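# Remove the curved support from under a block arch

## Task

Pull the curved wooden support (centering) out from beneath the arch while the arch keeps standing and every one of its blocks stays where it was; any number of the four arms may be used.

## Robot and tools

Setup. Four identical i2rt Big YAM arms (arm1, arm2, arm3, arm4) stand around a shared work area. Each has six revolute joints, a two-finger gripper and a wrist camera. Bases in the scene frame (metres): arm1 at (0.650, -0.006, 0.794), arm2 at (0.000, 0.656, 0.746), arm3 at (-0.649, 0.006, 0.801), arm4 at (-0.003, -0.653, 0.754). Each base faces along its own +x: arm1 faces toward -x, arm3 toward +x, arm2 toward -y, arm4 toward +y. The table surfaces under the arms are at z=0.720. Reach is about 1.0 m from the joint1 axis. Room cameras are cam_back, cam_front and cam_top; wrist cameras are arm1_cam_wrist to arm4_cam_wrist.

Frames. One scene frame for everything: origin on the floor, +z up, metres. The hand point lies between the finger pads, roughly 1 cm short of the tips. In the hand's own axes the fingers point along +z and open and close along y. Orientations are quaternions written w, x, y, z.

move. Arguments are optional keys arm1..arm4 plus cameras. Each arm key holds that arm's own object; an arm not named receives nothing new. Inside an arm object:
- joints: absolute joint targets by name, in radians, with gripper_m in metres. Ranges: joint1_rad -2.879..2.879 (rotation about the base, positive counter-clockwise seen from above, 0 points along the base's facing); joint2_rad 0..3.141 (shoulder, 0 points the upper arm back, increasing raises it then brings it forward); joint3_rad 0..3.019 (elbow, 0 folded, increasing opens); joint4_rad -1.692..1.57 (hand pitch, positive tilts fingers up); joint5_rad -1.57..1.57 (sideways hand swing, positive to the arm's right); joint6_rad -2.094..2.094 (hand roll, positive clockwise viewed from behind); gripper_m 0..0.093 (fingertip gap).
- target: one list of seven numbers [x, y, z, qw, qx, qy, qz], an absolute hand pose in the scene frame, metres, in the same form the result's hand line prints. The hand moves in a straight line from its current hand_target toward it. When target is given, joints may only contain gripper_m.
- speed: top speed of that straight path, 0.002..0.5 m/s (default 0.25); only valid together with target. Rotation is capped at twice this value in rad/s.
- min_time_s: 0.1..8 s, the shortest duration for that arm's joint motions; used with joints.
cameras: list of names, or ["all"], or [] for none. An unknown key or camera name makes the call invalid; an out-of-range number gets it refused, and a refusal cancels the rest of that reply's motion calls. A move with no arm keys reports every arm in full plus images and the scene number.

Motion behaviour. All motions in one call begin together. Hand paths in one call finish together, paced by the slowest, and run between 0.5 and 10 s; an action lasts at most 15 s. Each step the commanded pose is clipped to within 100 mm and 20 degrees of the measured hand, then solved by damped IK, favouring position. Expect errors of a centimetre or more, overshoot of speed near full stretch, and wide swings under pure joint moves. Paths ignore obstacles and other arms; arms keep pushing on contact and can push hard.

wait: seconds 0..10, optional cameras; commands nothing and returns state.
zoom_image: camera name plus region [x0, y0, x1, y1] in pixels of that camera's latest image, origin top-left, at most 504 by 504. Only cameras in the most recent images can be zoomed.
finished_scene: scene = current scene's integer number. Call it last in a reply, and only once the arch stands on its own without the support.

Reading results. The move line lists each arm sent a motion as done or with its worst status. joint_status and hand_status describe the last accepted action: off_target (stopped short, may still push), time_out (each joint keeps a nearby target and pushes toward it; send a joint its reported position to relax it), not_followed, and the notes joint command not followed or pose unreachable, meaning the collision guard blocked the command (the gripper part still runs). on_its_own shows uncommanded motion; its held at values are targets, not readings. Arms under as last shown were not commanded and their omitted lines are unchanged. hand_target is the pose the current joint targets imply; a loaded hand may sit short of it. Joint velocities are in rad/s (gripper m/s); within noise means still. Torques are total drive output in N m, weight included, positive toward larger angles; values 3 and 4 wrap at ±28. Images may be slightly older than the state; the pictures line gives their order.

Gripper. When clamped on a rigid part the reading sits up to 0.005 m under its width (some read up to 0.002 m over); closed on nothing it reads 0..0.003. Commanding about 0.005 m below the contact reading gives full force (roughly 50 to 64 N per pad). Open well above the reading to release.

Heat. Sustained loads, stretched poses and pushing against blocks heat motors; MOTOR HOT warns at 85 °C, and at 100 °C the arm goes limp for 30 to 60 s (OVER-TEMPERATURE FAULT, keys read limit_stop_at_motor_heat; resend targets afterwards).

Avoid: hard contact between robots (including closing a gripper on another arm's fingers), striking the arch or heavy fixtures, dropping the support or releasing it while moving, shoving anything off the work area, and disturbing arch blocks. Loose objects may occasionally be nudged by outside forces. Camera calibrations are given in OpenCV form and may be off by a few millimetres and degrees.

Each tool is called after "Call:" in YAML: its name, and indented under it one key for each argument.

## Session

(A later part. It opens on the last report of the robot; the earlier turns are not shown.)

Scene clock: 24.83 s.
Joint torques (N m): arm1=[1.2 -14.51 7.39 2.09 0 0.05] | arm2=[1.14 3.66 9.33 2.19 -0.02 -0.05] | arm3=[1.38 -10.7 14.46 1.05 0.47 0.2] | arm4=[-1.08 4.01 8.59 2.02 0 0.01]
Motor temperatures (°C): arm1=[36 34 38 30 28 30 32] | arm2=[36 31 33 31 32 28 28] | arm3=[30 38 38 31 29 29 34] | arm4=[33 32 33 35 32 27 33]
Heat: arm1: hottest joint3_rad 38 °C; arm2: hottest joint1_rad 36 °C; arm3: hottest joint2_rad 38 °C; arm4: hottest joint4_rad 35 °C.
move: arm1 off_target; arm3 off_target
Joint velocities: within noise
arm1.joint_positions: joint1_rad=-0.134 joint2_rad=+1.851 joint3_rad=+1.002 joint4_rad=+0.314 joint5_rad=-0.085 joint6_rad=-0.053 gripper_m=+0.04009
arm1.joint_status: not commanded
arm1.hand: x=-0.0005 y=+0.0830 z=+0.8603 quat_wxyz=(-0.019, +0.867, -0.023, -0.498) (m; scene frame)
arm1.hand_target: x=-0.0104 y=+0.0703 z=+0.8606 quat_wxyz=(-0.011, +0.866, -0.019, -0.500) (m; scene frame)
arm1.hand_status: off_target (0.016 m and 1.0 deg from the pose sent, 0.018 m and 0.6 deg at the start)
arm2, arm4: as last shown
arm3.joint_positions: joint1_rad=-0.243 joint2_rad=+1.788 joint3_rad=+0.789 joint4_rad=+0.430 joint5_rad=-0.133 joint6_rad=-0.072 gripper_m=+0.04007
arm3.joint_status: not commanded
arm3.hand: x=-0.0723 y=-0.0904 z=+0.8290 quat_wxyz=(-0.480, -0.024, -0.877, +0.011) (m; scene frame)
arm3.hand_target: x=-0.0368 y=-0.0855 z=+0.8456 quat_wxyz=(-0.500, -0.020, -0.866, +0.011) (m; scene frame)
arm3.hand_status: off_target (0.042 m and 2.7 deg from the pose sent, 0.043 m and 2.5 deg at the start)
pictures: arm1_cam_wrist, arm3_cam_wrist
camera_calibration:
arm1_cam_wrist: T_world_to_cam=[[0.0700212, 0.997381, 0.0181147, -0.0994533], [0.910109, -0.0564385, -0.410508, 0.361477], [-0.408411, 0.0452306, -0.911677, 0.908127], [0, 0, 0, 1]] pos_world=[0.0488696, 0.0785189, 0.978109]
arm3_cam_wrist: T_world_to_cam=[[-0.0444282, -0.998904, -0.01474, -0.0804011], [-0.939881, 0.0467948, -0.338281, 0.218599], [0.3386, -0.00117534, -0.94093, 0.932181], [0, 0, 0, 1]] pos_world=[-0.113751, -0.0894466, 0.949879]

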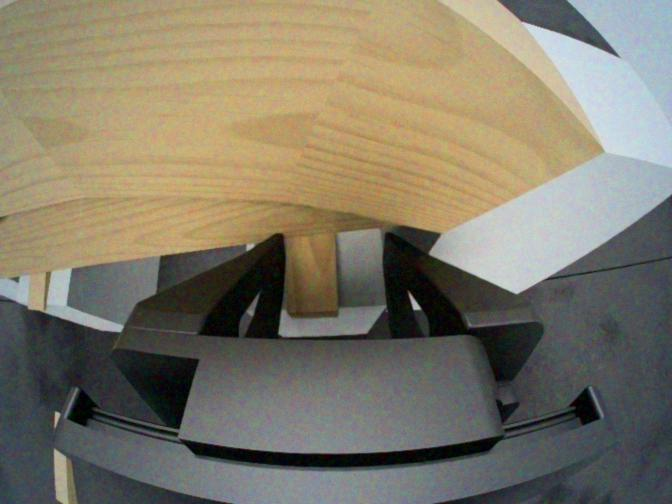

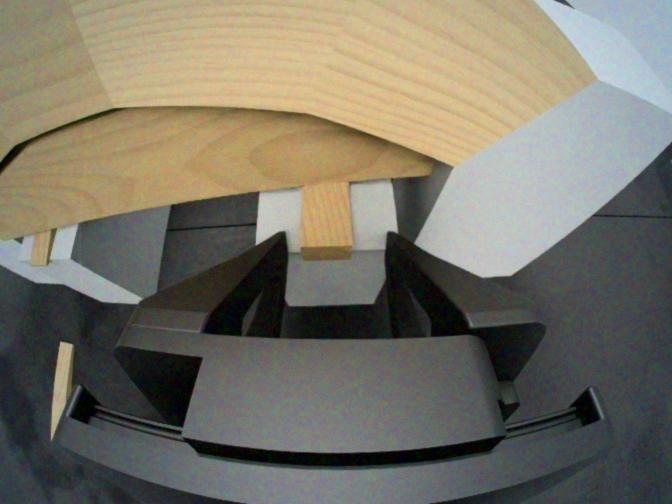

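Call:
move:
  arm3: {"target":[-0.062,-0.0865,0.852,0.4999,0.0195,0.8658,-0.01125],"speed":0.1}
  arm1: {"target":[-0.004,0.066,0.863,0.01125,-0.8658,0.0195,0.4999],"speed":0.1}
  cameras: ["arm1_cam_wrist","arm3_cam_wrist"]

Scene clock: 26.17 s.
Joint torques (N m): arm1=[1.55 -15.91 5.87 2.25 -0.05 0.06] | arm2=[1.2 3.96 9.37 2.25 -0.01 -0.05] | arm3=[0.38 -15.5 8.1 1.47 0.02 0.12] | arm4=[-0.97 4.25 8.66 2.03 0.01 0.04]
Motor temperatures (°C): arm1=[36 34 38 30 28 30 32] | arm2=[36 31 34 31 32 28 28] | arm3=[30 39 38 31 29 29 34] | arm4=[33 32 33 35 32 27 33]
Heat: arm1: hottest joint3_rad 38 °C; arm2: hottest joint1_rad 36 °C; arm3: hottest joint2_rad 39 °C; arm4: hottest joint4_rad 35 °C.
move: arm1 off_target; arm3 off_target
Joint velocities: within noise
arm1.joint_positions: joint1_rad=-0.131 joint2_rad=+1.851 joint3_rad=+1.002 joint4_rad=+0.314 joint5_rad=-0.079 joint6_rad=-0.051 gripper_m=+0.04009
arm1.joint_status: not commanded
arm1.hand: x=-0.0006 y=+0.0827 z=+0.8602 quat_wxyz=(-0.021, +0.867, -0.024, -0.497) (m; scene frame)
arm1.hand_target: x=-0.0037 y=+0.0660 z=+0.8630 quat_wxyz=(-0.011, +0.866, -0.019, -0.500) (m; scene frame)
arm1.hand_status: off_target (0.017 m and 1.3 deg from the pose sent, 0.018 m and 1.0 deg at the start)
arm2, arm4: as last shown
arm3.joint_positions: joint1_rad=-0.243 joint2_rad=+1.784 joint3_rad=+0.788 joint4_rad=+0.430 joint5_rad=-0.133 joint6_rad=-0.072 gripper_m=+0.04007
arm3.joint_status: not commanded
arm3.hand: x=-0.0726 y=-0.0903 z=+0.8303 quat_wxyz=(-0.480, -0.024, -0.877, +0.011) (m; scene frame)
arm3.hand_target: x=-0.0624 y=-0.0864 z=+0.8520 quat_wxyz=(-0.500, -0.020, -0.866, +0.011) (m; scene frame)
arm3.hand_status: off_target (0.024 m and 2.6 deg from the pose sent, 0.025 m and 2.7 deg at the start)
pictures: arm1_cam_wrist, arm3_cam_wrist
camera_calibration:
arm1_cam_wrist: T_world_to_cam=[[0.0750172, 0.996995, 0.0193003, -0.100207], [0.909958, -0.0605262, -0.41026, 0.361578], [-0.407859, 0.048339, -0.911765, 0.907837], [0, 0, 0, 1]] pos_world=[0.0487655, 0.0779069, 0.978009]
arm3_cam_wrist: T_world_to_cam=[[-0.0445656, -0.998899, -0.0146763, -0.0803859], [-0.939218, 0.0468999, -0.340104, 0.220251], [0.340418, -0.00137266, -0.940273, 0.933083], [0, 0, 0, 1]] pos_world=[-0.114357, -0.0893463, 0.951081]

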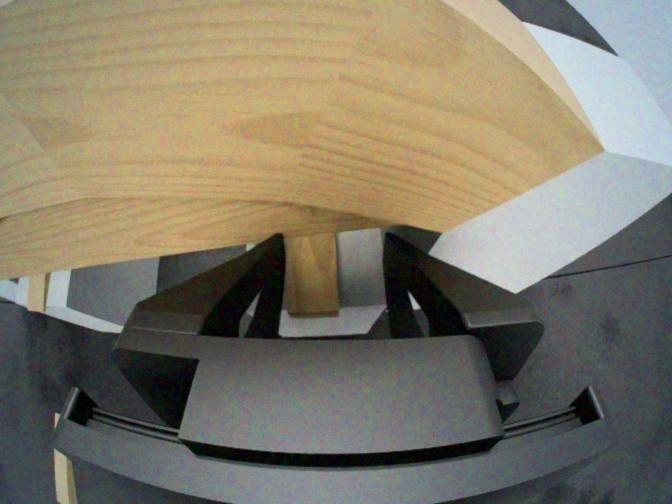

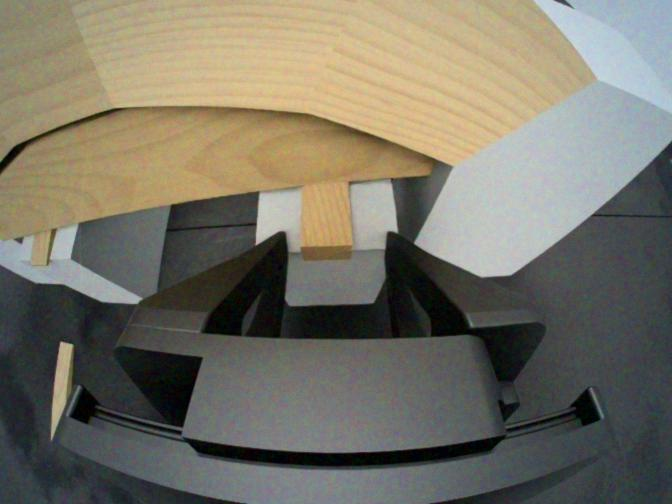

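Call:
move:
  arm3: {"target":[-0.085,-0.086,0.868,0.4999,0.0195,0.8658,-0.01125],"speed":0.15}
  arm1: {"joints":{"gripper_m":0.014}}

Call:
move:
  arm3: {"target":[-0.036,-0.0865,0.848,0.4999,0.0195,0.8658,-0.01125],"speed":0.1}
  cameras: ["arm1_cam_wrist","arm3_cam_wrist"]

Scene clock: 27.40 s.
Joint torques (N m): arm1=[0.56 -15.91 5.89 2.25 -0.06 0.07] | arm2=[1.32 3.55 9.33 2.29 -0.03 -0.06] | arm3=[-0.38 -14.45 7.08 0.96 -0.08 0.07] | arm4=[-1.38 4.25 8.57 2.07 -0.02 0.02]
Motor temperatures (°C): arm1=[36 35 38 30 28 30 32] | arm2=[36 31 34 31 32 28 28] | arm3=[30 39 38 31 29 29 34] | arm4=[33 32 33 35 32 27 33]
Heat: arm1: hottest joint3_rad 38 °C; arm2: hottest joint1_rad 36 °C; arm3: hottest joint2_rad 39 °C; arm4: hottest joint4_rad 35 °C.
move: arm1 off_target; arm3 done
Joint velocities: within noise
arm1.joint_positions: joint1_rad=-0.119 joint2_rad=+1.851 joint3_rad=+1.002 joint4_rad=+0.314 joint5_rad=-0.078 joint6_rad=-0.051 gripper_m=+0.01755
arm1.joint_status: gripper_m off_target (ended at +0.01758, target +0.01400)
arm1.hand: x=-0.0017 y=+0.0746 z=+0.8602 quat_wxyz=(-0.018, +0.867, -0.019, -0.498) (m; scene frame)
arm1.hand_target: x=-0.0037 y=+0.0660 z=+0.8630 quat_wxyz=(-0.011, +0.866, -0.019, -0.500) (m; scene frame)
arm1.hand_status: not commanded
arm2, arm4: as last shown
arm3.joint_positions: joint1_rad=-0.242 joint2_rad=+1.699 joint3_rad=+0.747 joint4_rad=+0.418 joint5_rad=-0.139 joint6_rad=-0.072 gripper_m=+0.04007
arm3.joint_status: not commanded
arm3.hand: x=-0.0845 y=-0.0864 z=+0.8582 quat_wxyz=(-0.495, -0.021, -0.869, +0.011) (m; scene frame)
arm3.hand_target: x=-0.0850 y=-0.0860 z=+0.8677 quat_wxyz=(-0.500, -0.019, -0.866, +0.011) (m; scene frame)
arm3.hand_status: done (0.010 m and 0.7 deg from the pose sent, 0.040 m and 2.6 deg at the start)
pictures: none

Scene clock: 28.63 s.
Joint torques (N m): arm1=[0.62 -15.85 5.86 2.21 -0.07 0.07] | arm2=[1.32 3.78 9.31 2.28 -0.01 -0.05] | arm3=[0.5 -12.04 11.21 1.21 0.22 0.18] | arm4=[-0.62 3.96 8.58 1.91 0.01 0.01]
Motor temperatures (°C): arm1=[36 35 38 30 28 30 32] | arm2=[36 31 34 31 32 28 28] | arm3=[30 39 38 31 29 29 34] | arm4=[33 32 33 35 32 27 33]
Heat: arm1: hottest joint3_rad 38 °C; arm2: hottest joint1_rad 36 °C; arm3: hottest joint2_rad 39 °C; arm4: hottest joint4_rad 35 °C.
move: arm3 off_target
Joint velocities: within noise
arm1, arm2, arm4: as last shown
arm3.joint_positions: joint1_rad=-0.232 joint2_rad=+1.794 joint3_rad=+0.829 joint4_rad=+0.418 joint5_rad=-0.128 joint6_rad=-0.072 gripper_m=+0.04007
arm3.joint_status: not commanded
arm3.hand: x=-0.0559 y=-0.0878 z=+0.8397 quat_wxyz=(-0.489, -0.020, -0.872, +0.012) (m; scene frame)
arm3.hand_target: x=-0.0371 y=-0.0863 z=+0.8484 quat_wxyz=(-0.500, -0.020, -0.866, +0.011) (m; scene frame)
arm3.hand_status: off_target (0.022 m and 1.5 deg from the pose sent, 0.050 m and 0.7 deg at the start)
pictures: arm1_cam_wrist, arm3_cam_wrist
camera_calibration:
arm1_cam_wrist: T_world_to_cam=[[0.0627526, 0.997838, 0.0195196, -0.0922607], [0.910702, -0.0492501, -0.410117, 0.361145], [-0.408269, 0.0435124, -0.911824, 0.908176], [0, 0, 0, 1]] pos_world=[0.0476736, 0.0703308, 0.978009]
arm3_cam_wrist: T_world_to_cam=[[-0.0373147, -0.999262, -0.0090678, -0.0813831], [-0.932925, 0.0380866, -0.358051, 0.253713], [0.358132, -0.004901, -0.933658, 0.931392], [0, 0, 0, 1]] pos_world=[-0.0999036, -0.0864214, 0.959706]

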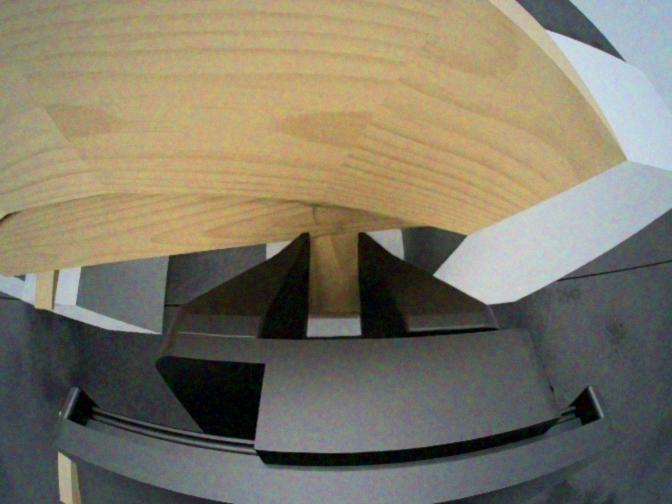

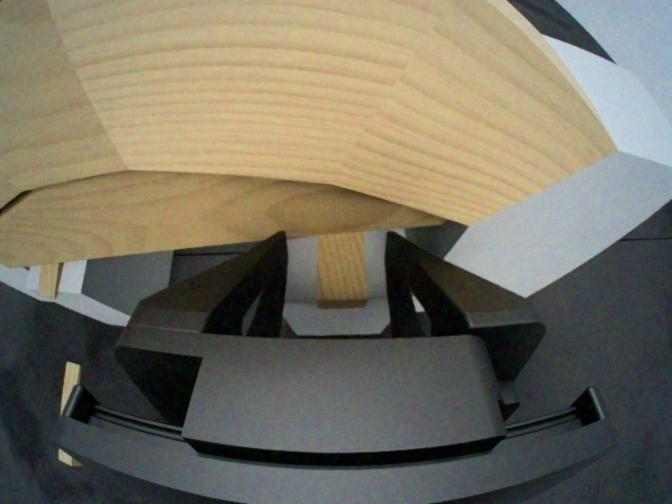

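Call:
move:
  arm3: {"target":[-0.038,-0.0865,0.836,0.4999,0.0195,0.8658,-0.01125],"speed":0.1}

Scene clock: 29.73 s.
Joint torques (N m): arm1=[0.56 -15.97 5.83 2.22 -0.06 0.05] | arm2=[1.2 3.66 9.35 2.26 -0.01 -0.04] | arm3=[0.44 -11.87 10.32 1.92 0.19 0.16] | arm4=[-0.85 4.31 8.59 2 -0.03 0.02]
Motor temperatures (°C): arm1=[36 35 38 30 28 30 32] | arm2=[36 31 34 31 32 28 28] | arm3=[30 39 38 31 29 29 34] | arm4=[33 32 34 35 32 27 33]
Heat: arm1: hottest joint3_rad 38 °C; arm2: hottest joint1_rad 36 °C; arm3: hottest joint2_rad 39 °C; arm4: hottest joint4_rad 35 °C.
move: arm3 off_target
Joint velocities: within noise
arm1: as last shown
arm2.joint_positions: joint1_rad=+0.031 joint2_rad=+0.603 joint3_rad=+1.457 joint4_rad=-1.387 joint5_rad=-0.263 joint6_rad=+0.761 gripper_m=+0.09396
arm2.joint_status: not commanded
arm2.hand: x=+0.0421 y=+0.4486 z=+1.3126 quat_wxyz=(-0.497, -0.768, -0.393, +0.094) (m; scene frame)
arm2.hand_target: x=+0.0421 y=+0.4516 z=+1.3209 quat_wxyz=(-0.505, -0.763, -0.391, +0.098) (m; scene frame)
arm2.hand_status: not commanded
arm3.joint_positions: joint1_rad=-0.232 joint2_rad=+1.813 joint3_rad=+0.829 joint4_rad=+0.436 joint5_rad=-0.128 joint6_rad=-0.071 gripper_m=+0.04007
arm3.joint_status: not commanded
arm3.hand: x=-0.0555 y=-0.0880 z=+0.8320 quat_wxyz=(-0.488, -0.020, -0.873, +0.012) (m; scene frame)
arm3.hand_target: x=-0.0388 y=-0.0863 z=+0.8364 quat_wxyz=(-0.500, -0.020, -0.866, +0.011) (m; scene frame)
arm3.hand_status: off_target (0.018 m and 1.6 deg from the pose sent, 0.018 m and 1.5 deg at the start)
arm4.joint_positions: joint1_rad=-0.454 joint2_rad=+0.631 joint3_rad=+1.450 joint4_rad=-1.565 joint5_rad=-0.075 joint6_rad=-0.150 gripper_m=+0.09396
arm4.joint_status: not commanded
arm4.hand: x=+0.0668 y=-0.4724 z=+1.2759 quat_wxyz=(-0.346, +0.552, -0.728, -0.214) (m; scene frame)
arm4.hand_target: x=+0.0658 y=-0.4742 z=+1.2836 quat_wxyz=(-0.354, +0.550, -0.724, -0.218) (m; scene frame)
arm4.hand_status: not commanded
pictures: none

Call:
move:
  arm3: {"joints":{"gripper_m":0.014}}
  cameras: ["arm3_cam_wrist"]

Call:
move:
  arm3: {"target":[-0.145,-0.083,0.841,0.4999,0.0195,0.8658,-0.01125],"speed":0.07}
  arm1: {"target":[0.1,0.069,0.865,0.01125,-0.8658,0.0195,0.4999],"speed":0.07}
  cameras: ["arm1_cam_wrist","arm3_cam_wrist"]

Scene clock: 30.57 s.
Joint torques (N m): arm1=[0.56 -15.97 5.87 2.25 -0.06 0.06] | arm2=[1.2 3.66 9.36 2.29 -0.01 -0.06] | arm3=[0.44 -11.93 10.3 1.87 0.13 0.16] | arm4=[-1.2 3.96 8.59 2.13 -0.02 0.03]
Motor temperatures (°C): arm1=[36 35 38 30 28 30 32] | arm2=[36 31 34 31 32 28 28] | arm3=[30 39 39 31 29 29 34] | arm4=[33 32 34 35 32 27 33]
Heat: arm1: hottest joint3_rad 38 °C; arm2: hottest joint1_rad 36 °C; arm3: hottest joint2_rad 39 °C; arm4: hottest joint4_rad 35 °C.
move: arm3 off_target
Joint velocities: within noise
arm1, arm2, arm4: as last shown
arm3.joint_positions: joint1_rad=-0.231 joint2_rad=+1.814 joint3_rad=+0.829 joint4_rad=+0.437 joint5_rad=-0.126 joint6_rad=-0.071 gripper_m=+0.01783
arm3.joint_status: gripper_m off_target (ended at +0.01786, target +0.01400)
arm3.hand: x=-0.0553 y=-0.0878 z=+0.8320 quat_wxyz=(-0.488, -0.020, -0.872, +0.013) (m; scene frame)
arm3.hand_target: x=-0.0388 y=-0.0863 z=+0.8364 quat_wxyz=(-0.500, -0.019, -0.866, +0.011) (m; scene frame)
arm3.hand_status: not commanded
pictures: arm3_cam_wrist
camera_calibration:
arm3_cam_wrist: T_world_to_cam=[[-0.0384731, -0.999216, -0.00938893, -0.0811302], [-0.933305, 0.0392891, -0.356929, 0.250698], [0.357018, -0.00496942, -0.934084, 0.924204], [0, 0, 0, 1]] pos_world=[-0.0991014, -0.0863235, 0.952004]

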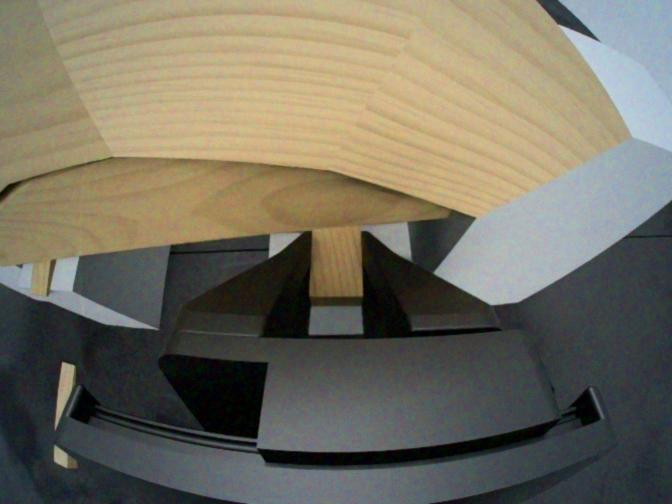

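Scene clock: 32.73 s.
Joint torques (N m): arm1=[-1.49 -13.33 4.34 3.18 -0.18 -0.17] | arm2=[1.14 3.66 9.35 2.26 -0.02 -0.06] | arm3=[-1.14 -12.45 5.45 1.87 -0.09 0] | arm4=[-1.2 4.31 8.57 2.18 0.02 0.05]
Motor temperatures (°C): arm1=[36 35 38 30 28 30 32] | arm2=[36 31 34 31 32 28 28] | arm3=[30 39 39 31 29 29 34] | arm4=[33 32 34 35 32 27 33]
Heat: arm1: hottest joint3_rad 38 °C; arm2: hottest joint1_rad 36 °C; arm3: hottest joint2_rad 39 °C; arm4: hottest joint4_rad 35 °C.
move: arm1 off_target; arm3 off_target
Joint velocities: within noise
arm1.joint_positions: joint1_rad=-0.132 joint2_rad=+1.669 joint3_rad=+0.715 joint4_rad=+0.392 joint5_rad=-0.109 joint6_rad=-0.051 gripper_m=+0.01754
arm1.joint_status: not commanded
arm1.hand: x=+0.0983 y=+0.0624 z=+0.8544 quat_wxyz=(-0.006, +0.873, -0.018, -0.487) (m; scene frame)
arm1.hand_target: x=+0.0999 y=+0.0690 z=+0.8650 quat_wxyz=(-0.012, +0.866, -0.019, -0.500) (m; scene frame)
arm1.hand_status: off_target (0.013 m and 1.8 deg from the pose sent, 0.102 m and 0.8 deg at the start)
arm2, arm4: as last shown
arm3.joint_positions: joint1_rad=-0.257 joint2_rad=+1.666 joint3_rad=+0.574 joint4_rad=+0.540 joint5_rad=-0.160 joint6_rad=-0.076 gripper_m=+0.01781
arm3.joint_status: not commanded
arm3.hand: x=-0.1447 y=-0.0780 z=+0.8305 quat_wxyz=(-0.488, -0.021, -0.873, +0.005) (m; scene frame)
arm3.hand_target: x=-0.1449 y=-0.0830 z=+0.8409 quat_wxyz=(-0.500, -0.020, -0.866, +0.011) (m; scene frame)
arm3.hand_status: off_target (0.012 m and 1.8 deg from the pose sent, 0.090 m and 1.6 deg at the start)
pictures: arm1_cam_wrist, arm3_cam_wrist
camera_calibration:
arm1_cam_wrist: T_world_to_cam=[[0.0496785, 0.998765, 0.000772596, -0.0689599], [0.921185, -0.0455207, -0.386454, 0.245654], [-0.385942, 0.0199102, -0.922308, 0.952483], [0, 0, 0, 1]] pos_world=[0.144736, 0.061093, 0.973471]
arm3_cam_wrist: T_world_to_cam=[[-0.0329233, -0.999202, -0.0226169, -0.0630919], [-0.933934, 0.0388157, -0.355333, 0.165004], [0.355927, 0.00942395, -0.934466, 0.956143], [0, 0, 0, 1]] pos_world=[-0.188292, -0.0784569, 0.950688]

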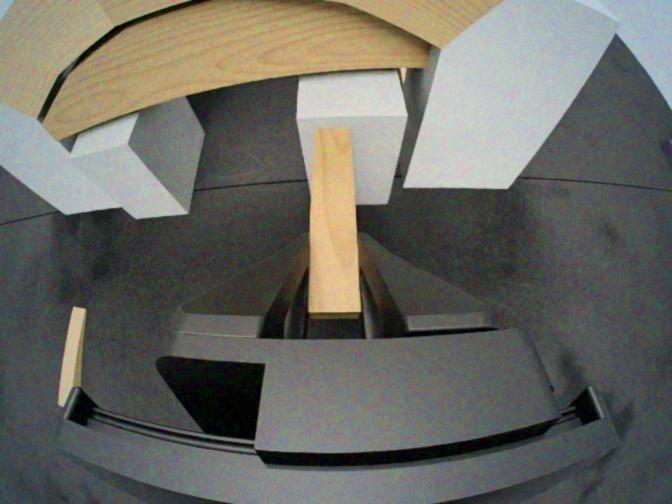

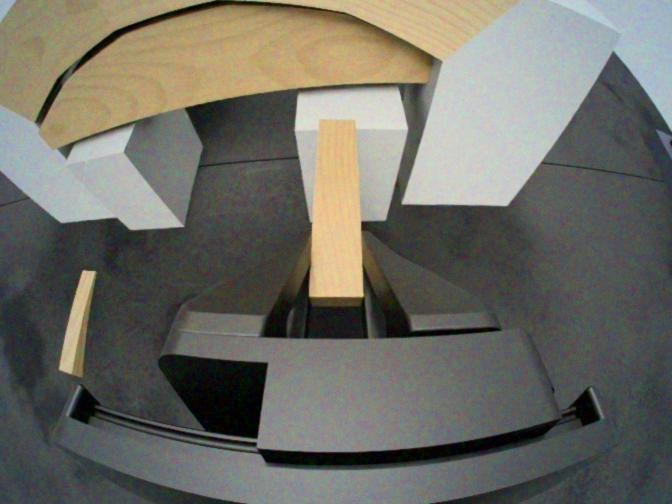

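Call:
move:
  arm3: {"target":[-0.19,-0.105,0.83,0.4999,0.0195,0.8658,-0.01125],"speed":0.15}
  arm1: {"target":[0.17,0.13,0.83,0.01125,-0.8658,0.0195,0.4999],"speed":0.2}

Call:
move:
  arm3: {"target":[-0.2,-0.15,0.727,0.4999,0.0195,0.8658,-0.01125],"speed":0.1}
  arm1: {"target":[0.195,0.2,0.742,0.01125,-0.8658,0.0195,0.4999],"speed":0.1}
  cameras: ["arm1_cam_wrist","arm3_cam_wrist","cam_top"]

Scene clock: 34.90 s.
Joint torques (N m): arm1=[-1.26 -10.58 3.37 3.34 -0.26 -0.26] | arm2=[1.08 3.6 9.37 2.29 -0.03 -0.06] | arm3=[-0.97 -11.46 5 2.13 -0.11 -0.04] | arm4=[-1.44 3.66 8.61 2.06 -0.01 0.04]
Motor temperatures (°C): arm1=[36 35 38 30 28 30 32] | arm2=[36 31 34 31 32 28 28] | arm3=[30 39 38 31 29 29 34] | arm4=[33 32 34 35 32 27 33]
Heat: arm1: hottest joint3_rad 38 °C; arm2: hottest joint1_rad 36 °C; arm3: hottest joint2_rad 39 °C; arm4: hottest joint4_rad 35 °C.
move: arm1 done; arm3 off_target
Joint velocities: within noise
arm1.joint_positions: joint1_rad=-0.338 joint2_rad=+1.666 joint3_rad=+0.558 joint4_rad=+0.533 joint5_rad=-0.284 joint6_rad=-0.151 gripper_m=+0.01754
arm1.joint_status: not commanded
arm1.hand: x=+0.1677 y=+0.1253 z=+0.8254 quat_wxyz=(-0.004, +0.871, -0.023, -0.491) (m; scene frame)
arm1.hand_target: x=+0.1700 y=+0.1299 z=+0.8299 quat_wxyz=(-0.011, +0.866, -0.020, -0.500) (m; scene frame)
arm1.hand_status: done (0.007 m and 1.5 deg from the pose sent, 0.101 m and 1.9 deg at the start)
arm2, arm4: as last shown
arm3.joint_positions: joint1_rad=-0.356 joint2_rad=+1.643 joint3_rad=+0.465 joint4_rad=+0.604 joint5_rad=-0.244 joint6_rad=-0.126 gripper_m=+0.01781
arm3.joint_status: not commanded
arm3.hand: x=-0.1926 y=-0.1003 z=+0.8166 quat_wxyz=(-0.483, -0.024, -0.875, +0.003) (m; scene frame)
arm3.hand_target: x=-0.1899 y=-0.1050 z=+0.8298 quat_wxyz=(-0.500, -0.019, -0.866, +0.011) (m; scene frame)
arm3.hand_status: off_target (0.014 m and 2.5 deg from the pose sent, 0.053 m and 1.8 deg at the start)
pictures: none

Scene clock: 36.77 s.
Joint torques (N m): arm1=[-1.44 -8.88 3.78 2.92 -0.27 -0.23] | arm2=[1.2 3.84 9.33 2.29 -0.02 -0.07] | arm3=[-1.14 -10.05 3.44 1.84 -0.18 -0.06] | arm4=[-1.03 3.9 8.66 2.13 -0.03 0.03]
Motor temperatures (°C): arm1=[36 35 38 30 28 30 32] | arm2=[36 31 34 31 32 28 28] | arm3=[30 39 38 31 29 29 35] | arm4=[33 32 34 35 32 27 33]
Heat: arm1: hottest joint3_rad 38 °C; arm2: hottest joint1_rad 36 °C; arm3: hottest joint2_rad 39 °C; arm4: hottest joint4_rad 35 °C.
move: arm1 off_target; arm3 done
Joint velocities: within noise
arm1.joint_positions: joint1_rad=-0.540 joint2_rad=+1.951 joint3_rad=+0.567 joint4_rad=+0.780 joint5_rad=-0.457 joint6_rad=-0.270 gripper_m=+0.01754
arm1.joint_status: not commanded
arm1.hand: x=+0.1991 y=+0.1899 z=+0.7485 quat_wxyz=(-0.004, +0.868, -0.020, -0.497) (m; scene frame)
arm1.hand_target: x=+0.1955 y=+0.1997 z=+0.7421 quat_wxyz=(-0.011, +0.866, -0.020, -0.500) (m; scene frame)
arm1.hand_status: off_target (0.013 m and 0.9 deg from the pose sent, 0.115 m and 1.5 deg at the start)
arm2, arm4: as last shown
arm3.joint_positions: joint1_rad=-0.491 joint2_rad=+2.031 joint3_rad=+0.498 joint4_rad=+0.958 joint5_rad=-0.359 joint6_rad=-0.200 gripper_m=+0.01781
arm3.joint_status: not commanded
arm3.hand: x=-0.2060 y=-0.1429 z=+0.7274 quat_wxyz=(-0.492, -0.023, -0.870, +0.005) (m; scene frame)
arm3.hand_target: x=-0.2003 y=-0.1499 z=+0.7271 quat_wxyz=(-0.500, -0.019, -0.866, +0.011) (m; scene frame)
arm3.hand_status: done (0.009 m and 1.3 deg from the pose sent, 0.103 m and 2.5 deg at the start)
pictures: arm1_cam_wrist, arm3_cam_wrist, cam_top
camera_calibration:
arm1_cam_wrist: T_world_to_cam=[[0.0508836, 0.998686, -0.0060744, -0.196428], [0.9117, -0.0489329, -0.407932, 0.136259], [-0.407693, 0.015219, -0.912992, 0.889423], [0, 0, 0, 1]] pos_world=[0.248379, 0.189301, 0.866427]
arm3_cam_wrist: T_world_to_cam=[[-0.0345511, -0.999084, -0.0252409, -0.130722], [-0.930308, 0.0413798, -0.364438, 0.0812186], [0.365148, 0.0108901, -0.930886, 0.881735], [0, 0, 0, 1]] pos_world=[-0.250922, -0.143565, 0.847094]

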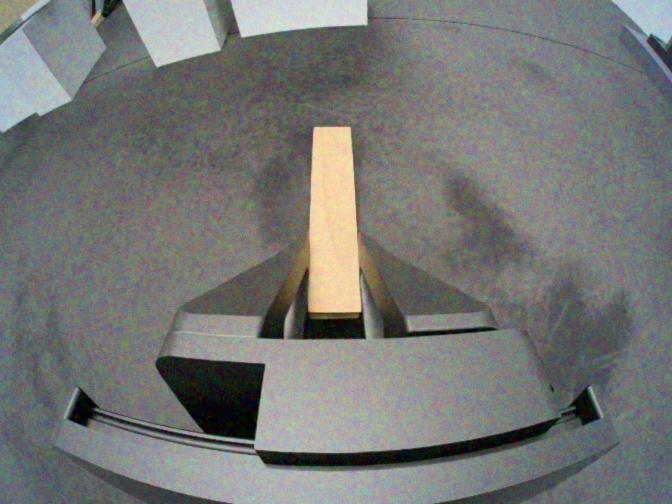

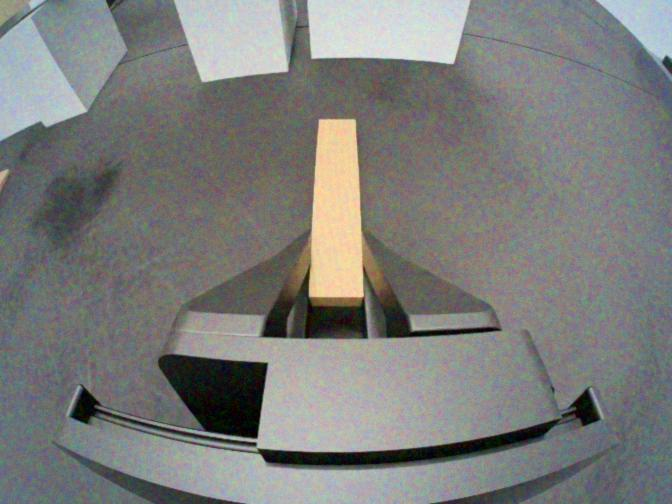

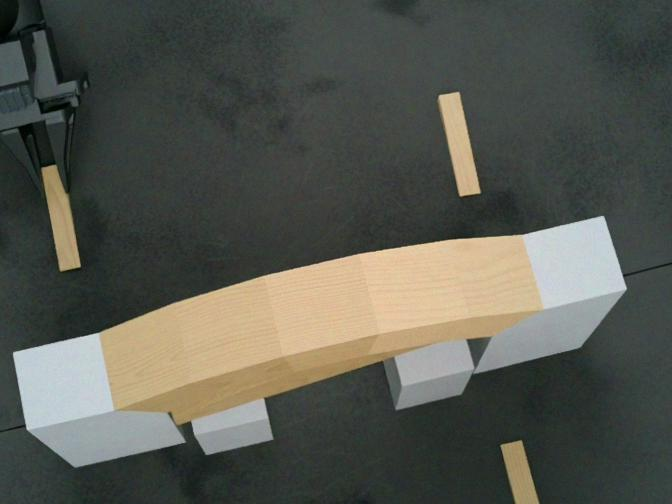

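Call:
move:
  arm3: {"joints":{"gripper_m":0.046}}
  arm1: {"target":[0.195,0.2,0.734,0.01125,-0.8658,0.0195,0.4999],"speed":0.06}

Call:
move:
  arm3: {"target":[-0.222,-0.148,0.8,0.4999,0.0195,0.8658,-0.01125],"speed":0.2}
  arm1: {"joints":{"gripper_m":0.046}}

Scene clock: 38.07 s.
Joint torques (N m): arm1=[-1.44 -8.12 3.54 2.55 -0.16 -0.22] | arm2=[1.14 3.66 9.35 2.33 -0.01 -0.06] | arm3=[-1.03 -10.05 3.44 1.98 -0.17 -0.02] | arm4=[-1.26 4.48 8.47 2.21 -0.02 0.02]
Motor temperatures (°C): arm1=[36 35 38 30 28 30 32] | arm2=[36 31 34 31 32 28 28] | arm3=[30 39 38 31 29 29 35] | arm4=[33 32 34 35 32 27 33]
Heat: arm1: hottest joint3_rad 38 °C; arm2: hottest joint1_rad 36 °C; arm3: hottest joint2_rad 39 °C; arm4: hottest joint4_rad 35 °C.
move: arm1 off_target; arm3 done
Joint velocities: within noise
arm1.joint_positions: joint1_rad=-0.540 joint2_rad=+1.969 joint3_rad=+0.573 joint4_rad=+0.815 joint5_rad=-0.460 joint6_rad=-0.271 gripper_m=+0.01754
arm1.joint_status: not commanded
arm1.hand: x=+0.1953 y=+0.1920 z=+0.7485 quat_wxyz=(-0.008, +0.862, -0.016, -0.506) (m; scene frame)
arm1.hand_target: x=+0.1958 y=+0.1996 z=+0.7343 quat_wxyz=(-0.011, +0.866, -0.020, -0.500) (m; scene frame)
arm1.hand_status: off_target (0.017 m and 0.9 deg from the pose sent, 0.018 m and 0.9 deg at the start)
arm2, arm4: as last shown
arm3.joint_positions: joint1_rad=-0.491 joint2_rad=+2.032 joint3_rad=+0.498 joint4_rad=+0.958 joint5_rad=-0.360 joint6_rad=-0.200 gripper_m=+0.04594
arm3.joint_status: all done
arm3.hand: x=-0.2061 y=-0.1428 z=+0.7272 quat_wxyz=(-0.492, -0.022, -0.870, +0.005) (m; scene frame)
arm3.hand_target: x=-0.2003 y=-0.1499 z=+0.7271 quat_wxyz=(-0.500, -0.020, -0.866, +0.011) (m; scene frame)
arm3.hand_status: not commanded
pictures: none

Scene clock: 39.40 s.
Joint torques (N m): arm1=[-1.38 -9.23 3.3 2.37 -0.06 -0.19] | arm2=[1.14 3.6 9.36 2.26 -0.02 -0.05] | arm3=[-1.2 -11.34 3.74 0.91 -0.19 -0.02] | arm4=[-0.97 3.96 8.65 2 -0.01 0.01]
Motor temperatures (°C): arm1=[36 35 38 30 28 30 32] | arm2=[36 31 34 31 32 28 28] | arm3=[30 39 38 31 29 29 34] | arm4=[33 32 34 35 32 27 32]
Heat: arm1: hottest joint3_rad 38 °C; arm2: hottest joint1_rad 36 °C; arm3: hottest joint2_rad 39 °C; arm4: hottest joint4_rad 35 °C.
move: arm1 done; arm3 done
Joint velocities: within noise
arm1.joint_positions: joint1_rad=-0.540 joint2_rad=+1.981 joint3_rad=+0.575 joint4_rad=+0.818 joint5_rad=-0.463 joint6_rad=-0.273 gripper_m=+0.04593
arm1.joint_status: all done
arm1.hand: x=+0.1960 y=+0.1911 z=+0.7440 quat_wxyz=(-0.006, +0.864, -0.016, -0.503) (m; scene frame)
arm1.hand_target: x=+0.1957 y=+0.1996 z=+0.7343 quat_wxyz=(-0.011, +0.866, -0.020, -0.500) (m; scene frame)
arm1.hand_status: not commanded
arm2, arm4: as last shown
arm3.joint_positions: joint1_rad=-0.517 joint2_rad=+1.744 joint3_rad=+0.431 joint4_rad=+0.744 joint5_rad=-0.383 joint6_rad=-0.215 gripper_m=+0.04594
arm3.joint_status: not commanded
arm3.hand: x=-0.2202 y=-0.1441 z=+0.7942 quat_wxyz=(-0.497, -0.021, -0.868, +0.006) (m; scene frame)
arm3.hand_target: x=-0.2219 y=-0.1479 z=+0.7999 quat_wxyz=(-0.500, -0.019, -0.866, +0.011) (m; scene frame)
arm3.hand_status: done (0.007 m and 0.7 deg from the pose sent, 0.075 m and 1.3 deg at the start)
pictures: none

Call:
move:
  arm3: {"target":[-0.12,0.01,0.85,0.5734,0.0184,0.8190,-0.0129],"speed":0.25,"joints":{"gripper_m":0.0}}
  arm1: {"target":[0.21,0.192,0.81,0.01125,-0.8658,0.0195,0.4999],"speed":0.25}
  cameras: ["arm3_cam_wrist"]

Scene clock: 41.83 s.
Joint torques (N m): arm1=[-1.38 -11.52 2.8 1.33 -0.23 -0.2] | arm2=[1.2 3.6 9.36 2.26 -0.02 -0.06] | arm3=[-0.03 -9.88 7.95 2.13 0.3 0.17] | arm4=[-1.55 3.72 8.58 2.04 -0.03 0.04]
Motor temperatures (°C): arm1=[36 35 38 30 28 30 32] | arm2=[36 31 34 31 32 28 28] | arm3=[30 39 38 31 29 29 34] | arm4=[33 32 34 35 32 27 32]
Heat: arm1: hottest joint3_rad 38 °C; arm2: hottest joint1_rad 36 °C; arm3: hottest joint2_rad 39 °C; arm4: hottest joint4_rad 35 °C.
move: arm1 done; arm3 off_target
Joint velocities: within noise
arm1.joint_positions: joint1_rad=-0.544 joint2_rad=+1.732 joint3_rad=+0.540 joint4_rad=+0.604 joint5_rad=-0.463 joint6_rad=-0.276 gripper_m=+0.04593
arm1.joint_status: not commanded
arm1.hand: x=+0.2029 y=+0.1886 z=+0.8088 quat_wxyz=(-0.008, +0.864, -0.016, -0.504) (m; scene frame)
arm1.hand_target: x=+0.2098 y=+0.1919 z=+0.8099 quat_wxyz=(-0.011, +0.866, -0.019, -0.500) (m; scene frame)
arm1.hand_status: done (0.008 m and 0.7 deg from the pose sent, 0.067 m and 0.9 deg at the start)
arm2, arm4: as last shown
arm3.joint_positions: joint1_rad=-0.012 joint2_rad=+1.734 joint3_rad=+0.518 joint4_rad=+0.831 joint5_rad=+0.065 joint6_rad=+0.022 gripper_m=+0.00017
arm3.joint_status: all done
arm3.hand: x=-0.1363 y=+0.0081 z=+0.8388 quat_wxyz=(-0.556, -0.014, -0.831, +0.016) (m; scene frame)
arm3.hand_target: x=-0.1208 y=+0.0099 z=+0.8502 quat_wxyz=(-0.573, -0.018, -0.819, +0.013) (m; scene frame)
arm3.hand_status: off_target (0.020 m and 2.5 deg from the pose sent, 0.192 m and 10.4 deg at the start)
pictures: arm3_cam_wrist
camera_calibration:
arm3_cam_wrist: T_world_to_cam=[[-0.0305945, -0.999531, 0.0014107, 0.00361182], [-0.865584, 0.0257887, -0.500099, 0.303237], [0.499828, -0.0165213, -0.865967, 0.922419], [0, 0, 0, 1]] pos_world=[-0.198464, 0.0110297, 0.950428]

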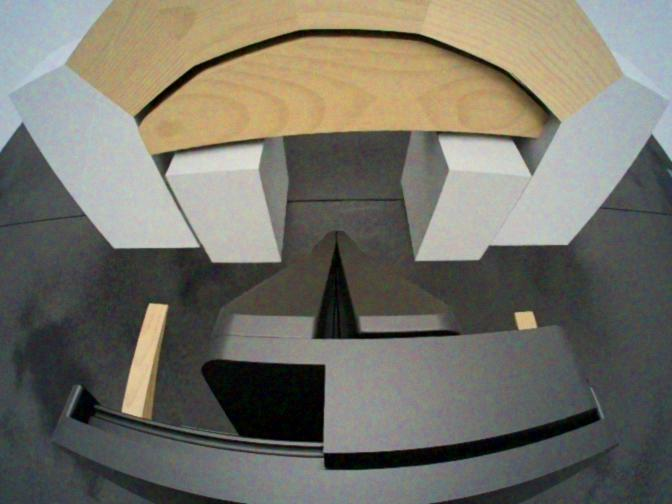

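Call:
move:
  arm3: {"target":[-0.022,0.05,0.846,0.5734,0.0184,0.8190,-0.0129],"speed":0.08}
  arm1: {"target":[0.2,0.0,0.868,0.4668,0.5095,-0.5329,-0.4883],"speed":0.5,"joints":{"gripper_m":0.09}}
  cameras: ["arm3_cam_wrist","arm1_cam_wrist","cam_top"]

Scene clock: 46.63 s.
Joint torques (N m): arm1=[0.56 -6.65 1.25 3.66 0.12 -0.07] | arm2=[1.32 3.78 9.35 2.28 0 -0.06] | arm3=[0.56 -12.16 11.18 1.1 0.22 0.19] | arm4=[-0.91 4.25 8.66 2.18 0 0.06]
Motor temperatures (°C): arm1=[36 35 38 30 28 30 32] | arm2=[36 31 35 31 32 28 28] | arm3=[30 39 38 31 29 29 34] | arm4=[33 32 34 35 32 27 32]
Heat: arm1: hottest joint3_rad 38 °C; arm2: hottest joint1_rad 36 °C; arm3: hottest joint2_rad 39 °C; arm4: hottest joint4_rad 35 °C.
move: arm1 done; arm3 off_target
Joint velocities: within noise
arm1.joint_positions: joint1_rad=+0.016 joint2_rad=+1.821 joint3_rad=+0.315 joint4_rad=+1.415 joint5_rad=+0.045 joint6_rad=+1.571 gripper_m=+0.08991
arm1.joint_status: all done
arm1.hand: x=+0.1979 y=+0.0057 z=+0.8729 quat_wxyz=(+0.462, +0.510, -0.532, -0.494) (m; scene frame)
arm1.hand_target: x=+0.2001 y=+0.0000 z=+0.8682 quat_wxyz=(+0.467, +0.510, -0.533, -0.488) (m; scene frame)
arm1.hand_status: done (0.008 m and 0.9 deg from the pose sent, 0.198 m and 92.6 deg at the start)
arm2.joint_positions: joint1_rad=+0.031 joint2_rad=+0.603 joint3_rad=+1.457 joint4_rad=-1.387 joint5_rad=-0.263 joint6_rad=+0.761 gripper_m=+0.09396
arm2.joint_status: not commanded
arm2.hand: x=+0.0421 y=+0.4486 z=+1.3126 quat_wxyz=(-0.497, -0.768, -0.393, +0.094) (m; scene frame)
arm2.hand_target: x=+0.0421 y=+0.4516 z=+1.3209 quat_wxyz=(-0.505, -0.763, -0.391, +0.098) (m; scene frame)
arm2.hand_status: not commanded
arm3.joint_positions: joint1_rad=+0.061 joint2_rad=+1.878 joint3_rad=+0.780 joint4_rad=+0.720 joint5_rad=+0.143 joint6_rad=+0.050 gripper_m=+0.00017
arm3.joint_status: not commanded
arm3.hand: x=-0.0452 y=+0.0407 z=+0.8366 quat_wxyz=(-0.561, -0.018, -0.828, +0.020) (m; scene frame)
arm3.hand_target: x=-0.0237 y=+0.0500 z=+0.8467 quat_wxyz=(-0.573, -0.018, -0.819, +0.013) (m; scene frame)
arm3.hand_status: off_target (0.027 m and 2.0 deg from the pose sent, 0.122 m and 2.5 deg at the start)
arm4.joint_positions: joint1_rad=-0.454 joint2_rad=+0.631 joint3_rad=+1.450 joint4_rad=-1.565 joint5_rad=-0.075 joint6_rad=-0.150 gripper_m=+0.09396
arm4.joint_status: not commanded
arm4.hand: x=+0.0668 y=-0.4724 z=+1.2759 quat_wxyz=(-0.346, +0.552, -0.728, -0.214) (m; scene frame)
arm4.hand_target: x=+0.0658 y=-0.4742 z=+1.2836 quat_wxyz=(-0.354, +0.550, -0.724, -0.218) (m; scene frame)
arm4.hand_status: not commanded
pictures: arm1_cam_wrist, arm3_cam_wrist, cam_top
camera_calibration:
arm1_cam_wrist: T_world_to_cam=[[0.100713, 0.00676699, -0.994893, 0.847372], [0.532952, -0.844771, 0.0482047, -0.139577], [-0.84013, -0.535085, -0.0886856, 0.374429], [0, 0, 0, 1]] pos_world=[0.303616, 0.0767066, 0.882979]
arm3_cam_wrist: T_world_to_cam=[[-0.0405926, -0.99917, 0.00341196, 0.0368545], [-0.859486, 0.0331759, -0.510082, 0.388444], [0.509546, -0.0236381, -0.860119, 0.871301], [0, 0, 0, 1]] pos_world=[-0.108609, 0.0445328, 0.947435]

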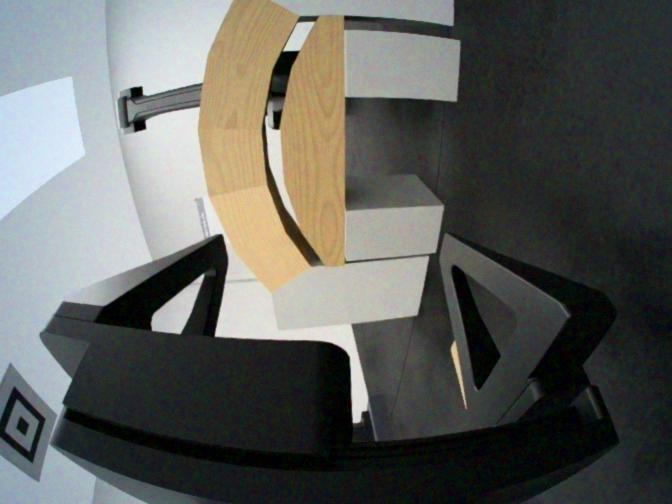

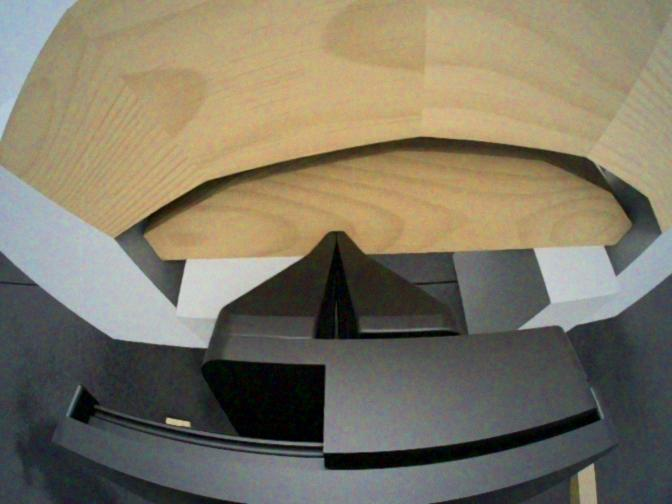

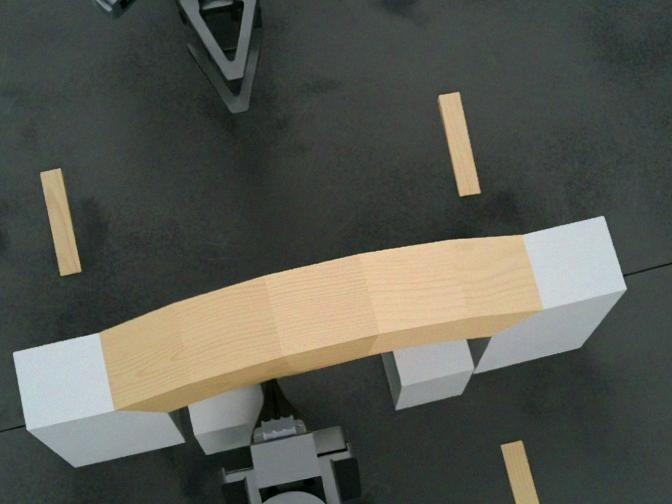

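Call:
move:
  arm3: {"target":[-0.014,0.045,0.845,0.5734,0.0184,0.8190,-0.0129],"speed":0.04}
  arm1: {"target":[0.12,-0.006,0.865,0.4668,0.5095,-0.5329,-0.4883],"speed":0.2}
  cameras: ["arm3_cam_wrist","arm1_cam_wrist"]

Scene clock: 49.53 s.
Joint torques (N m): arm1=[0.56 -8.88 4.25 1.65 0.12 -0.08] | arm2=[1.14 3.78 9.36 2.32 -0.01 -0.06] | arm3=[-0.21 -12.45 11.49 1.07 -0.08 0.14] | arm4=[-1.44 4.13 8.62 2.03 0.01 0.02]
Motor temperatures (°C): arm1=[36 35 37 30 28 30 32] | arm2=[36 31 35 31 32 28 28] | arm3=[30 39 39 31 29 29 34] | arm4=[33 32 34 35 32 27 32]
Heat: arm1: hottest joint3_rad 37 °C; arm2: hottest joint1_rad 36 °C; arm3: hottest joint2_rad 39 °C; arm4: hottest joint4_rad 35 °C.
move: arm1 off_target; arm3 off_target
Joint velocities: within noise
arm1.joint_positions: joint1_rad=+0.034 joint2_rad=+1.878 joint3_rad=+0.501 joint4_rad=+1.300 joint5_rad=+0.061 joint6_rad=+1.573 gripper_m=+0.08991
arm1.joint_status: not commanded
arm1.hand: x=+0.1290 y=-0.0002 z=+0.8732 quat_wxyz=(+0.466, +0.507, -0.529, -0.497) (m; scene frame)
arm1.hand_target: x=+0.1205 y=-0.0060 z=+0.8652 quat_wxyz=(+0.467, +0.510, -0.533, -0.488) (m; scene frame)
arm1.hand_status: off_target (0.013 m and 1.1 deg from the pose sent, 0.079 m and 0.9 deg at the start)
arm2, arm4: as last shown
arm3.joint_positions: joint1_rad=+0.061 joint2_rad=+1.890 joint3_rad=+0.799 joint4_rad=+0.713 joint5_rad=+0.138 joint6_rad=+0.050 gripper_m=+0.00017
arm3.joint_status: not commanded
arm3.hand: x=-0.0388 y=+0.0422 z=+0.8354 quat_wxyz=(-0.560, -0.016, -0.828, +0.018) (m; scene frame)
arm3.hand_target: x=-0.0157 y=+0.0448 z=+0.8459 quat_wxyz=(-0.574, -0.018, -0.819, +0.013) (m; scene frame)
arm3.hand_status: off_target (0.027 m and 1.9 deg from the pose sent, 0.033 m and 2.0 deg at the start)
pictures: arm1_cam_wrist, arm3_cam_wrist
camera_calibration:
arm1_cam_wrist: T_world_to_cam=[[0.0869216, 0.00676303, -0.996192, 0.857493], [0.534927, -0.843906, 0.0409452, -0.101791], [-0.840415, -0.536449, -0.0769714, 0.303314], [0, 0, 0, 1]] pos_world=[0.234826, 0.0710109, 0.881742]
arm3_cam_wrist: T_world_to_cam=[[-0.0360594, -0.999348, 0.00167162, 0.0402323], [-0.859917, 0.030176, -0.509541, 0.392936], [0.509159, -0.0198112, -0.860445, 0.867207], [0, 0, 0, 1]] pos_world=[-0.102203, 0.0455293, 0.946333]

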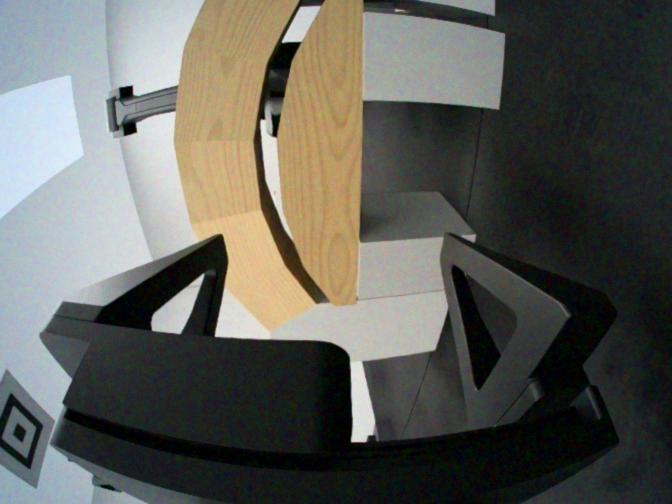

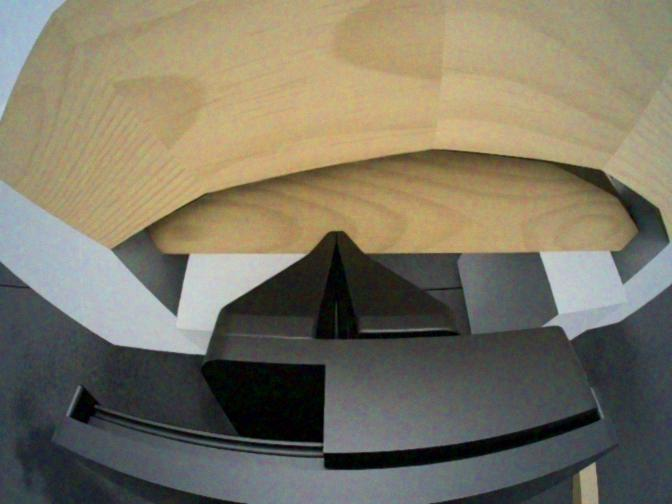

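Call:
move:
  arm3: {"target":[-0.06,-0.008,0.845,0.5734,0.0184,0.8190,-0.0129],"speed":0.15}

Call:
move:
  arm3: {"target":[-0.007,-0.008,0.845,0.5734,0.0184,0.8190,-0.0129],"speed":0.06}
  arm1: {"target":[0.075,-0.016,0.865,0.4668,0.5095,-0.5329,-0.4883],"speed":0.1}
  cameras: ["arm3_cam_wrist","arm1_cam_wrist"]

Scene clock: 51.30 s.
Joint torques (N m): arm1=[0.62 -9.05 4.25 1.68 0.12 -0.07] | arm2=[1.2 3.72 9.33 2.26 -0.01 -0.06] | arm3=[-0.67 -15.62 5.46 2.18 0.01 -0.03] | arm4=[-1.32 4.42 8.76 2.14 -0.02 0.05]
Motor temperatures (°C): arm1=[36 35 37 30 28 30 32] | arm2=[36 31 35 31 32 28 28] | arm3=[30 39 39 31 29 29 34] | arm4=[33 32 35 35 32 27 32]
Heat: arm1: hottest joint3_rad 37 °C; arm2: hottest joint1_rad 36 °C; arm3: hottest joint2_rad 39 °C; arm4: hottest joint3_rad 35 °C.
move: arm3 off_target
Joint velocities: within noise
arm1, arm2, arm4: as last shown
arm3.joint_positions: joint1_rad=-0.052 joint2_rad=+1.872 joint3_rad=+0.724 joint4_rad=+0.763 joint5_rad=+0.029 joint6_rad=+0.026 gripper_m=+0.00017
arm3.joint_status: not commanded
arm3.hand: x=-0.0634 y=-0.0074 z=+0.8271 quat_wxyz=(-0.556, -0.023, -0.831, +0.011) (m; scene frame)
arm3.hand_target: x=-0.0600 y=-0.0080 z=+0.8449 quat_wxyz=(-0.573, -0.018, -0.819, +0.013) (m; scene frame)
arm3.hand_status: off_target (0.018 m and 2.5 deg from the pose sent, 0.055 m and 1.9 deg at the start)
pictures: none

Scene clock: 52.87 s.
Joint torques (N m): arm1=[0.62 -10.29 5.11 1.69 0.12 -0.08] | arm2=[1.14 3.55 9.28 2.3 0 -0.05] | arm3=[-0.32 -12.81 11.58 1.2 0.08 -0.02] | arm4=[-0.73 4.01 8.58 2.1 0 0.01]
Motor temperatures (°C): arm1=[36 35 37 30 28 30 32] | arm2=[36 31 35 31 32 28 28] | arm3=[30 39 39 31 29 29 34] | arm4=[33 32 35 35 31 27 32]
Heat: arm1: hottest joint3_rad 37 °C; arm2: hottest joint1_rad 36 °C; arm3: hottest joint2_rad 39 °C; arm4: hottest joint3_rad 35 °C.
move: arm1 off_target; arm3 off_target
Joint velocities: within noise
arm1.joint_positions: joint1_rad=+0.055 joint2_rad=+1.916 joint3_rad=+0.623 joint4_rad=+1.214 joint5_rad=+0.084 joint6_rad=+1.575 gripper_m=+0.08991
arm1.joint_status: not commanded
arm1.hand: x=+0.0850 y=-0.0087 z=+0.8735 quat_wxyz=(+0.465, +0.507, -0.529, -0.497) (m; scene frame)
arm1.hand_target: x=+0.0757 y=-0.0160 z=+0.8651 quat_wxyz=(+0.467, +0.510, -0.533, -0.488) (m; scene frame)
arm1.hand_status: off_target (0.015 m and 1.1 deg from the pose sent, 0.057 m and 1.1 deg at the start)
arm2, arm4: as last shown
arm3.joint_positions: joint1_rad=-0.052 joint2_rad=+1.902 joint3_rad=+0.813 joint4_rad=+0.708 joint5_rad=+0.028 joint6_rad=+0.026 gripper_m=+0.00017
arm3.joint_status: not commanded
arm3.hand: x=-0.0325 y=-0.0077 z=+0.8325 quat_wxyz=(-0.558, -0.022, -0.830, +0.011) (m; scene frame)
arm3.hand_target: x=-0.0088 y=-0.0079 z=+0.8458 quat_wxyz=(-0.573, -0.018, -0.819, +0.013) (m; scene frame)
arm3.hand_status: off_target (0.028 m and 2.2 deg from the pose sent, 0.059 m and 2.5 deg at the start)
pictures: arm1_cam_wrist, arm3_cam_wrist
camera_calibration:
arm1_cam_wrist: T_world_to_cam=[[0.0883313, 0.00612876, -0.996072, 0.861435], [0.533814, -0.844551, 0.0421419, -0.0864716], [-0.840976, -0.535439, -0.0778719, 0.26262], [0, 0, 0, 1]] pos_world=[0.190925, 0.062308, 0.882146]
arm3_cam_wrist: T_world_to_cam=[[-0.038328, -0.99913, -0.0164549, 0.00565809], [-0.862783, 0.041396, -0.503877, 0.39366], [0.50412, -0.00511559, -0.863619, 0.863183], [0, 0, 0, 1]] pos_world=[-0.0952877, -0.0062271, 0.943911]

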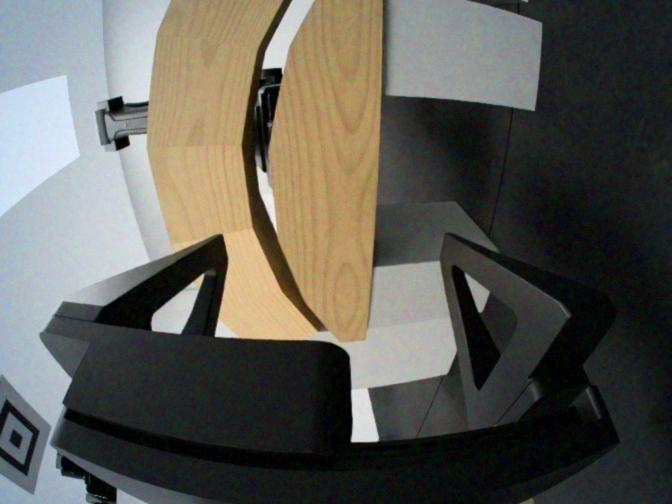

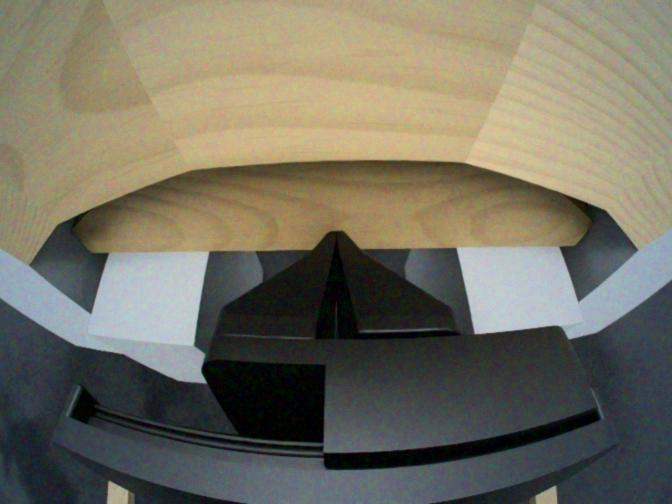

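Call:
move:
  arm3: {"target":[0.002,-0.006,0.846,0.5734,0.0184,0.8190,-0.0129],"speed":0.04}
  cameras: ["arm3_cam_wrist","arm1_cam_wrist"]

Scene clock: 54.70 s.
Joint torques (N m): arm1=[0.56 -10.23 5.07 1.69 0.13 -0.09] | arm2=[1.08 3.78 9.32 2.22 -0.02 -0.06] | arm3=[0.09 -13.16 11.78 1.18 0.26 0.01] | arm4=[-0.85 4.25 8.68 2.07 -0.02 0.05]
Motor temperatures (°C): arm1=[36 35 37 30 28 30 32] | arm2=[36 31 35 31 32 28 28] | arm3=[30 39 40 31 29 29 34] | arm4=[33 32 35 35 31 27 32]
Heat: arm1: hottest joint3_rad 37 °C; arm2: hottest joint1_rad 36 °C; arm3: hottest joint3_rad 40 °C; arm4: hottest joint3_rad 35 °C.
move: arm3 off_target
Joint velocities: within noise
arm1, arm2, arm4: as last shown
arm3.joint_positions: joint1_rad=-0.052 joint2_rad=+1.912 joint3_rad=+0.839 joint4_rad=+0.691 joint5_rad=+0.028 joint6_rad=+0.026 gripper_m=+0.00017
arm3.joint_status: not commanded
arm3.hand: x=-0.0241 y=-0.0078 z=+0.8327 quat_wxyz=(-0.557, -0.022, -0.830, +0.011) (m; scene frame)
arm3.hand_target: x=+0.0000 y=-0.0058 z=+0.8469 quat_wxyz=(-0.573, -0.018, -0.819, +0.013) (m; scene frame)
arm3.hand_status: off_target (0.029 m and 2.3 deg from the pose sent, 0.037 m and 2.2 deg at the start)
pictures: arm1_cam_wrist, arm3_cam_wrist
camera_calibration:
arm1_cam_wrist: T_world_to_cam=[[0.0883313, 0.00612876, -0.996072, 0.861435], [0.533814, -0.844551, 0.0421419, -0.0864716], [-0.840976, -0.535439, -0.0778719, 0.26262], [0, 0, 0, 1]] pos_world=[0.190925, 0.062308, 0.882146]
arm3_cam_wrist: T_world_to_cam=[[-0.0383592, -0.99913, -0.0163829, 0.00582058], [-0.863732, 0.0413963, -0.502248, 0.399569], [0.502489, -0.00511541, -0.864569, 0.859772], [0, 0, 0, 1]] pos_world=[-0.086682, -0.0063271, 0.94411]

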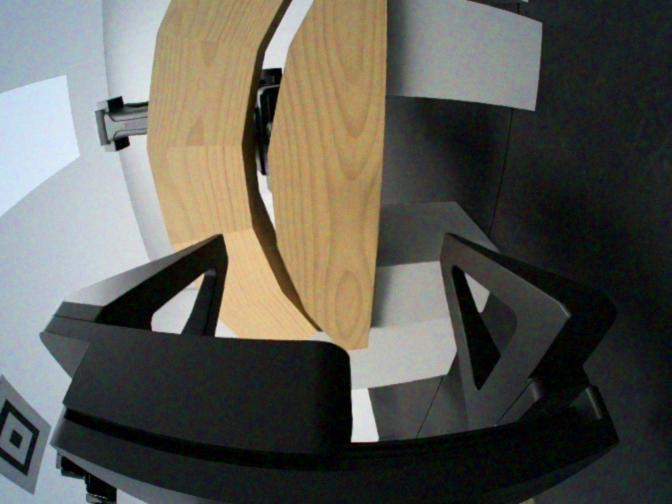

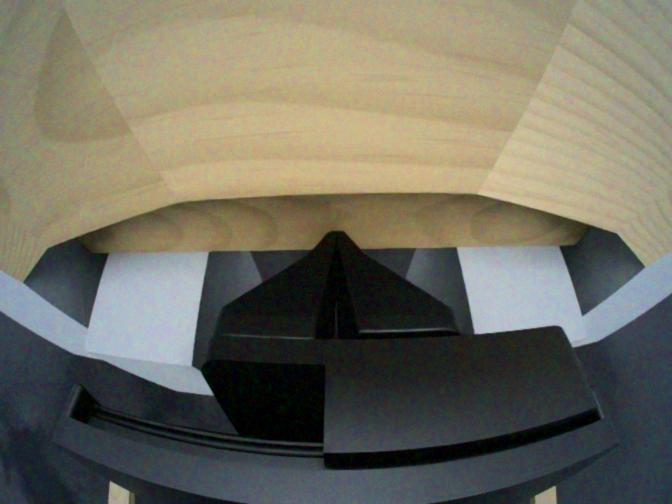

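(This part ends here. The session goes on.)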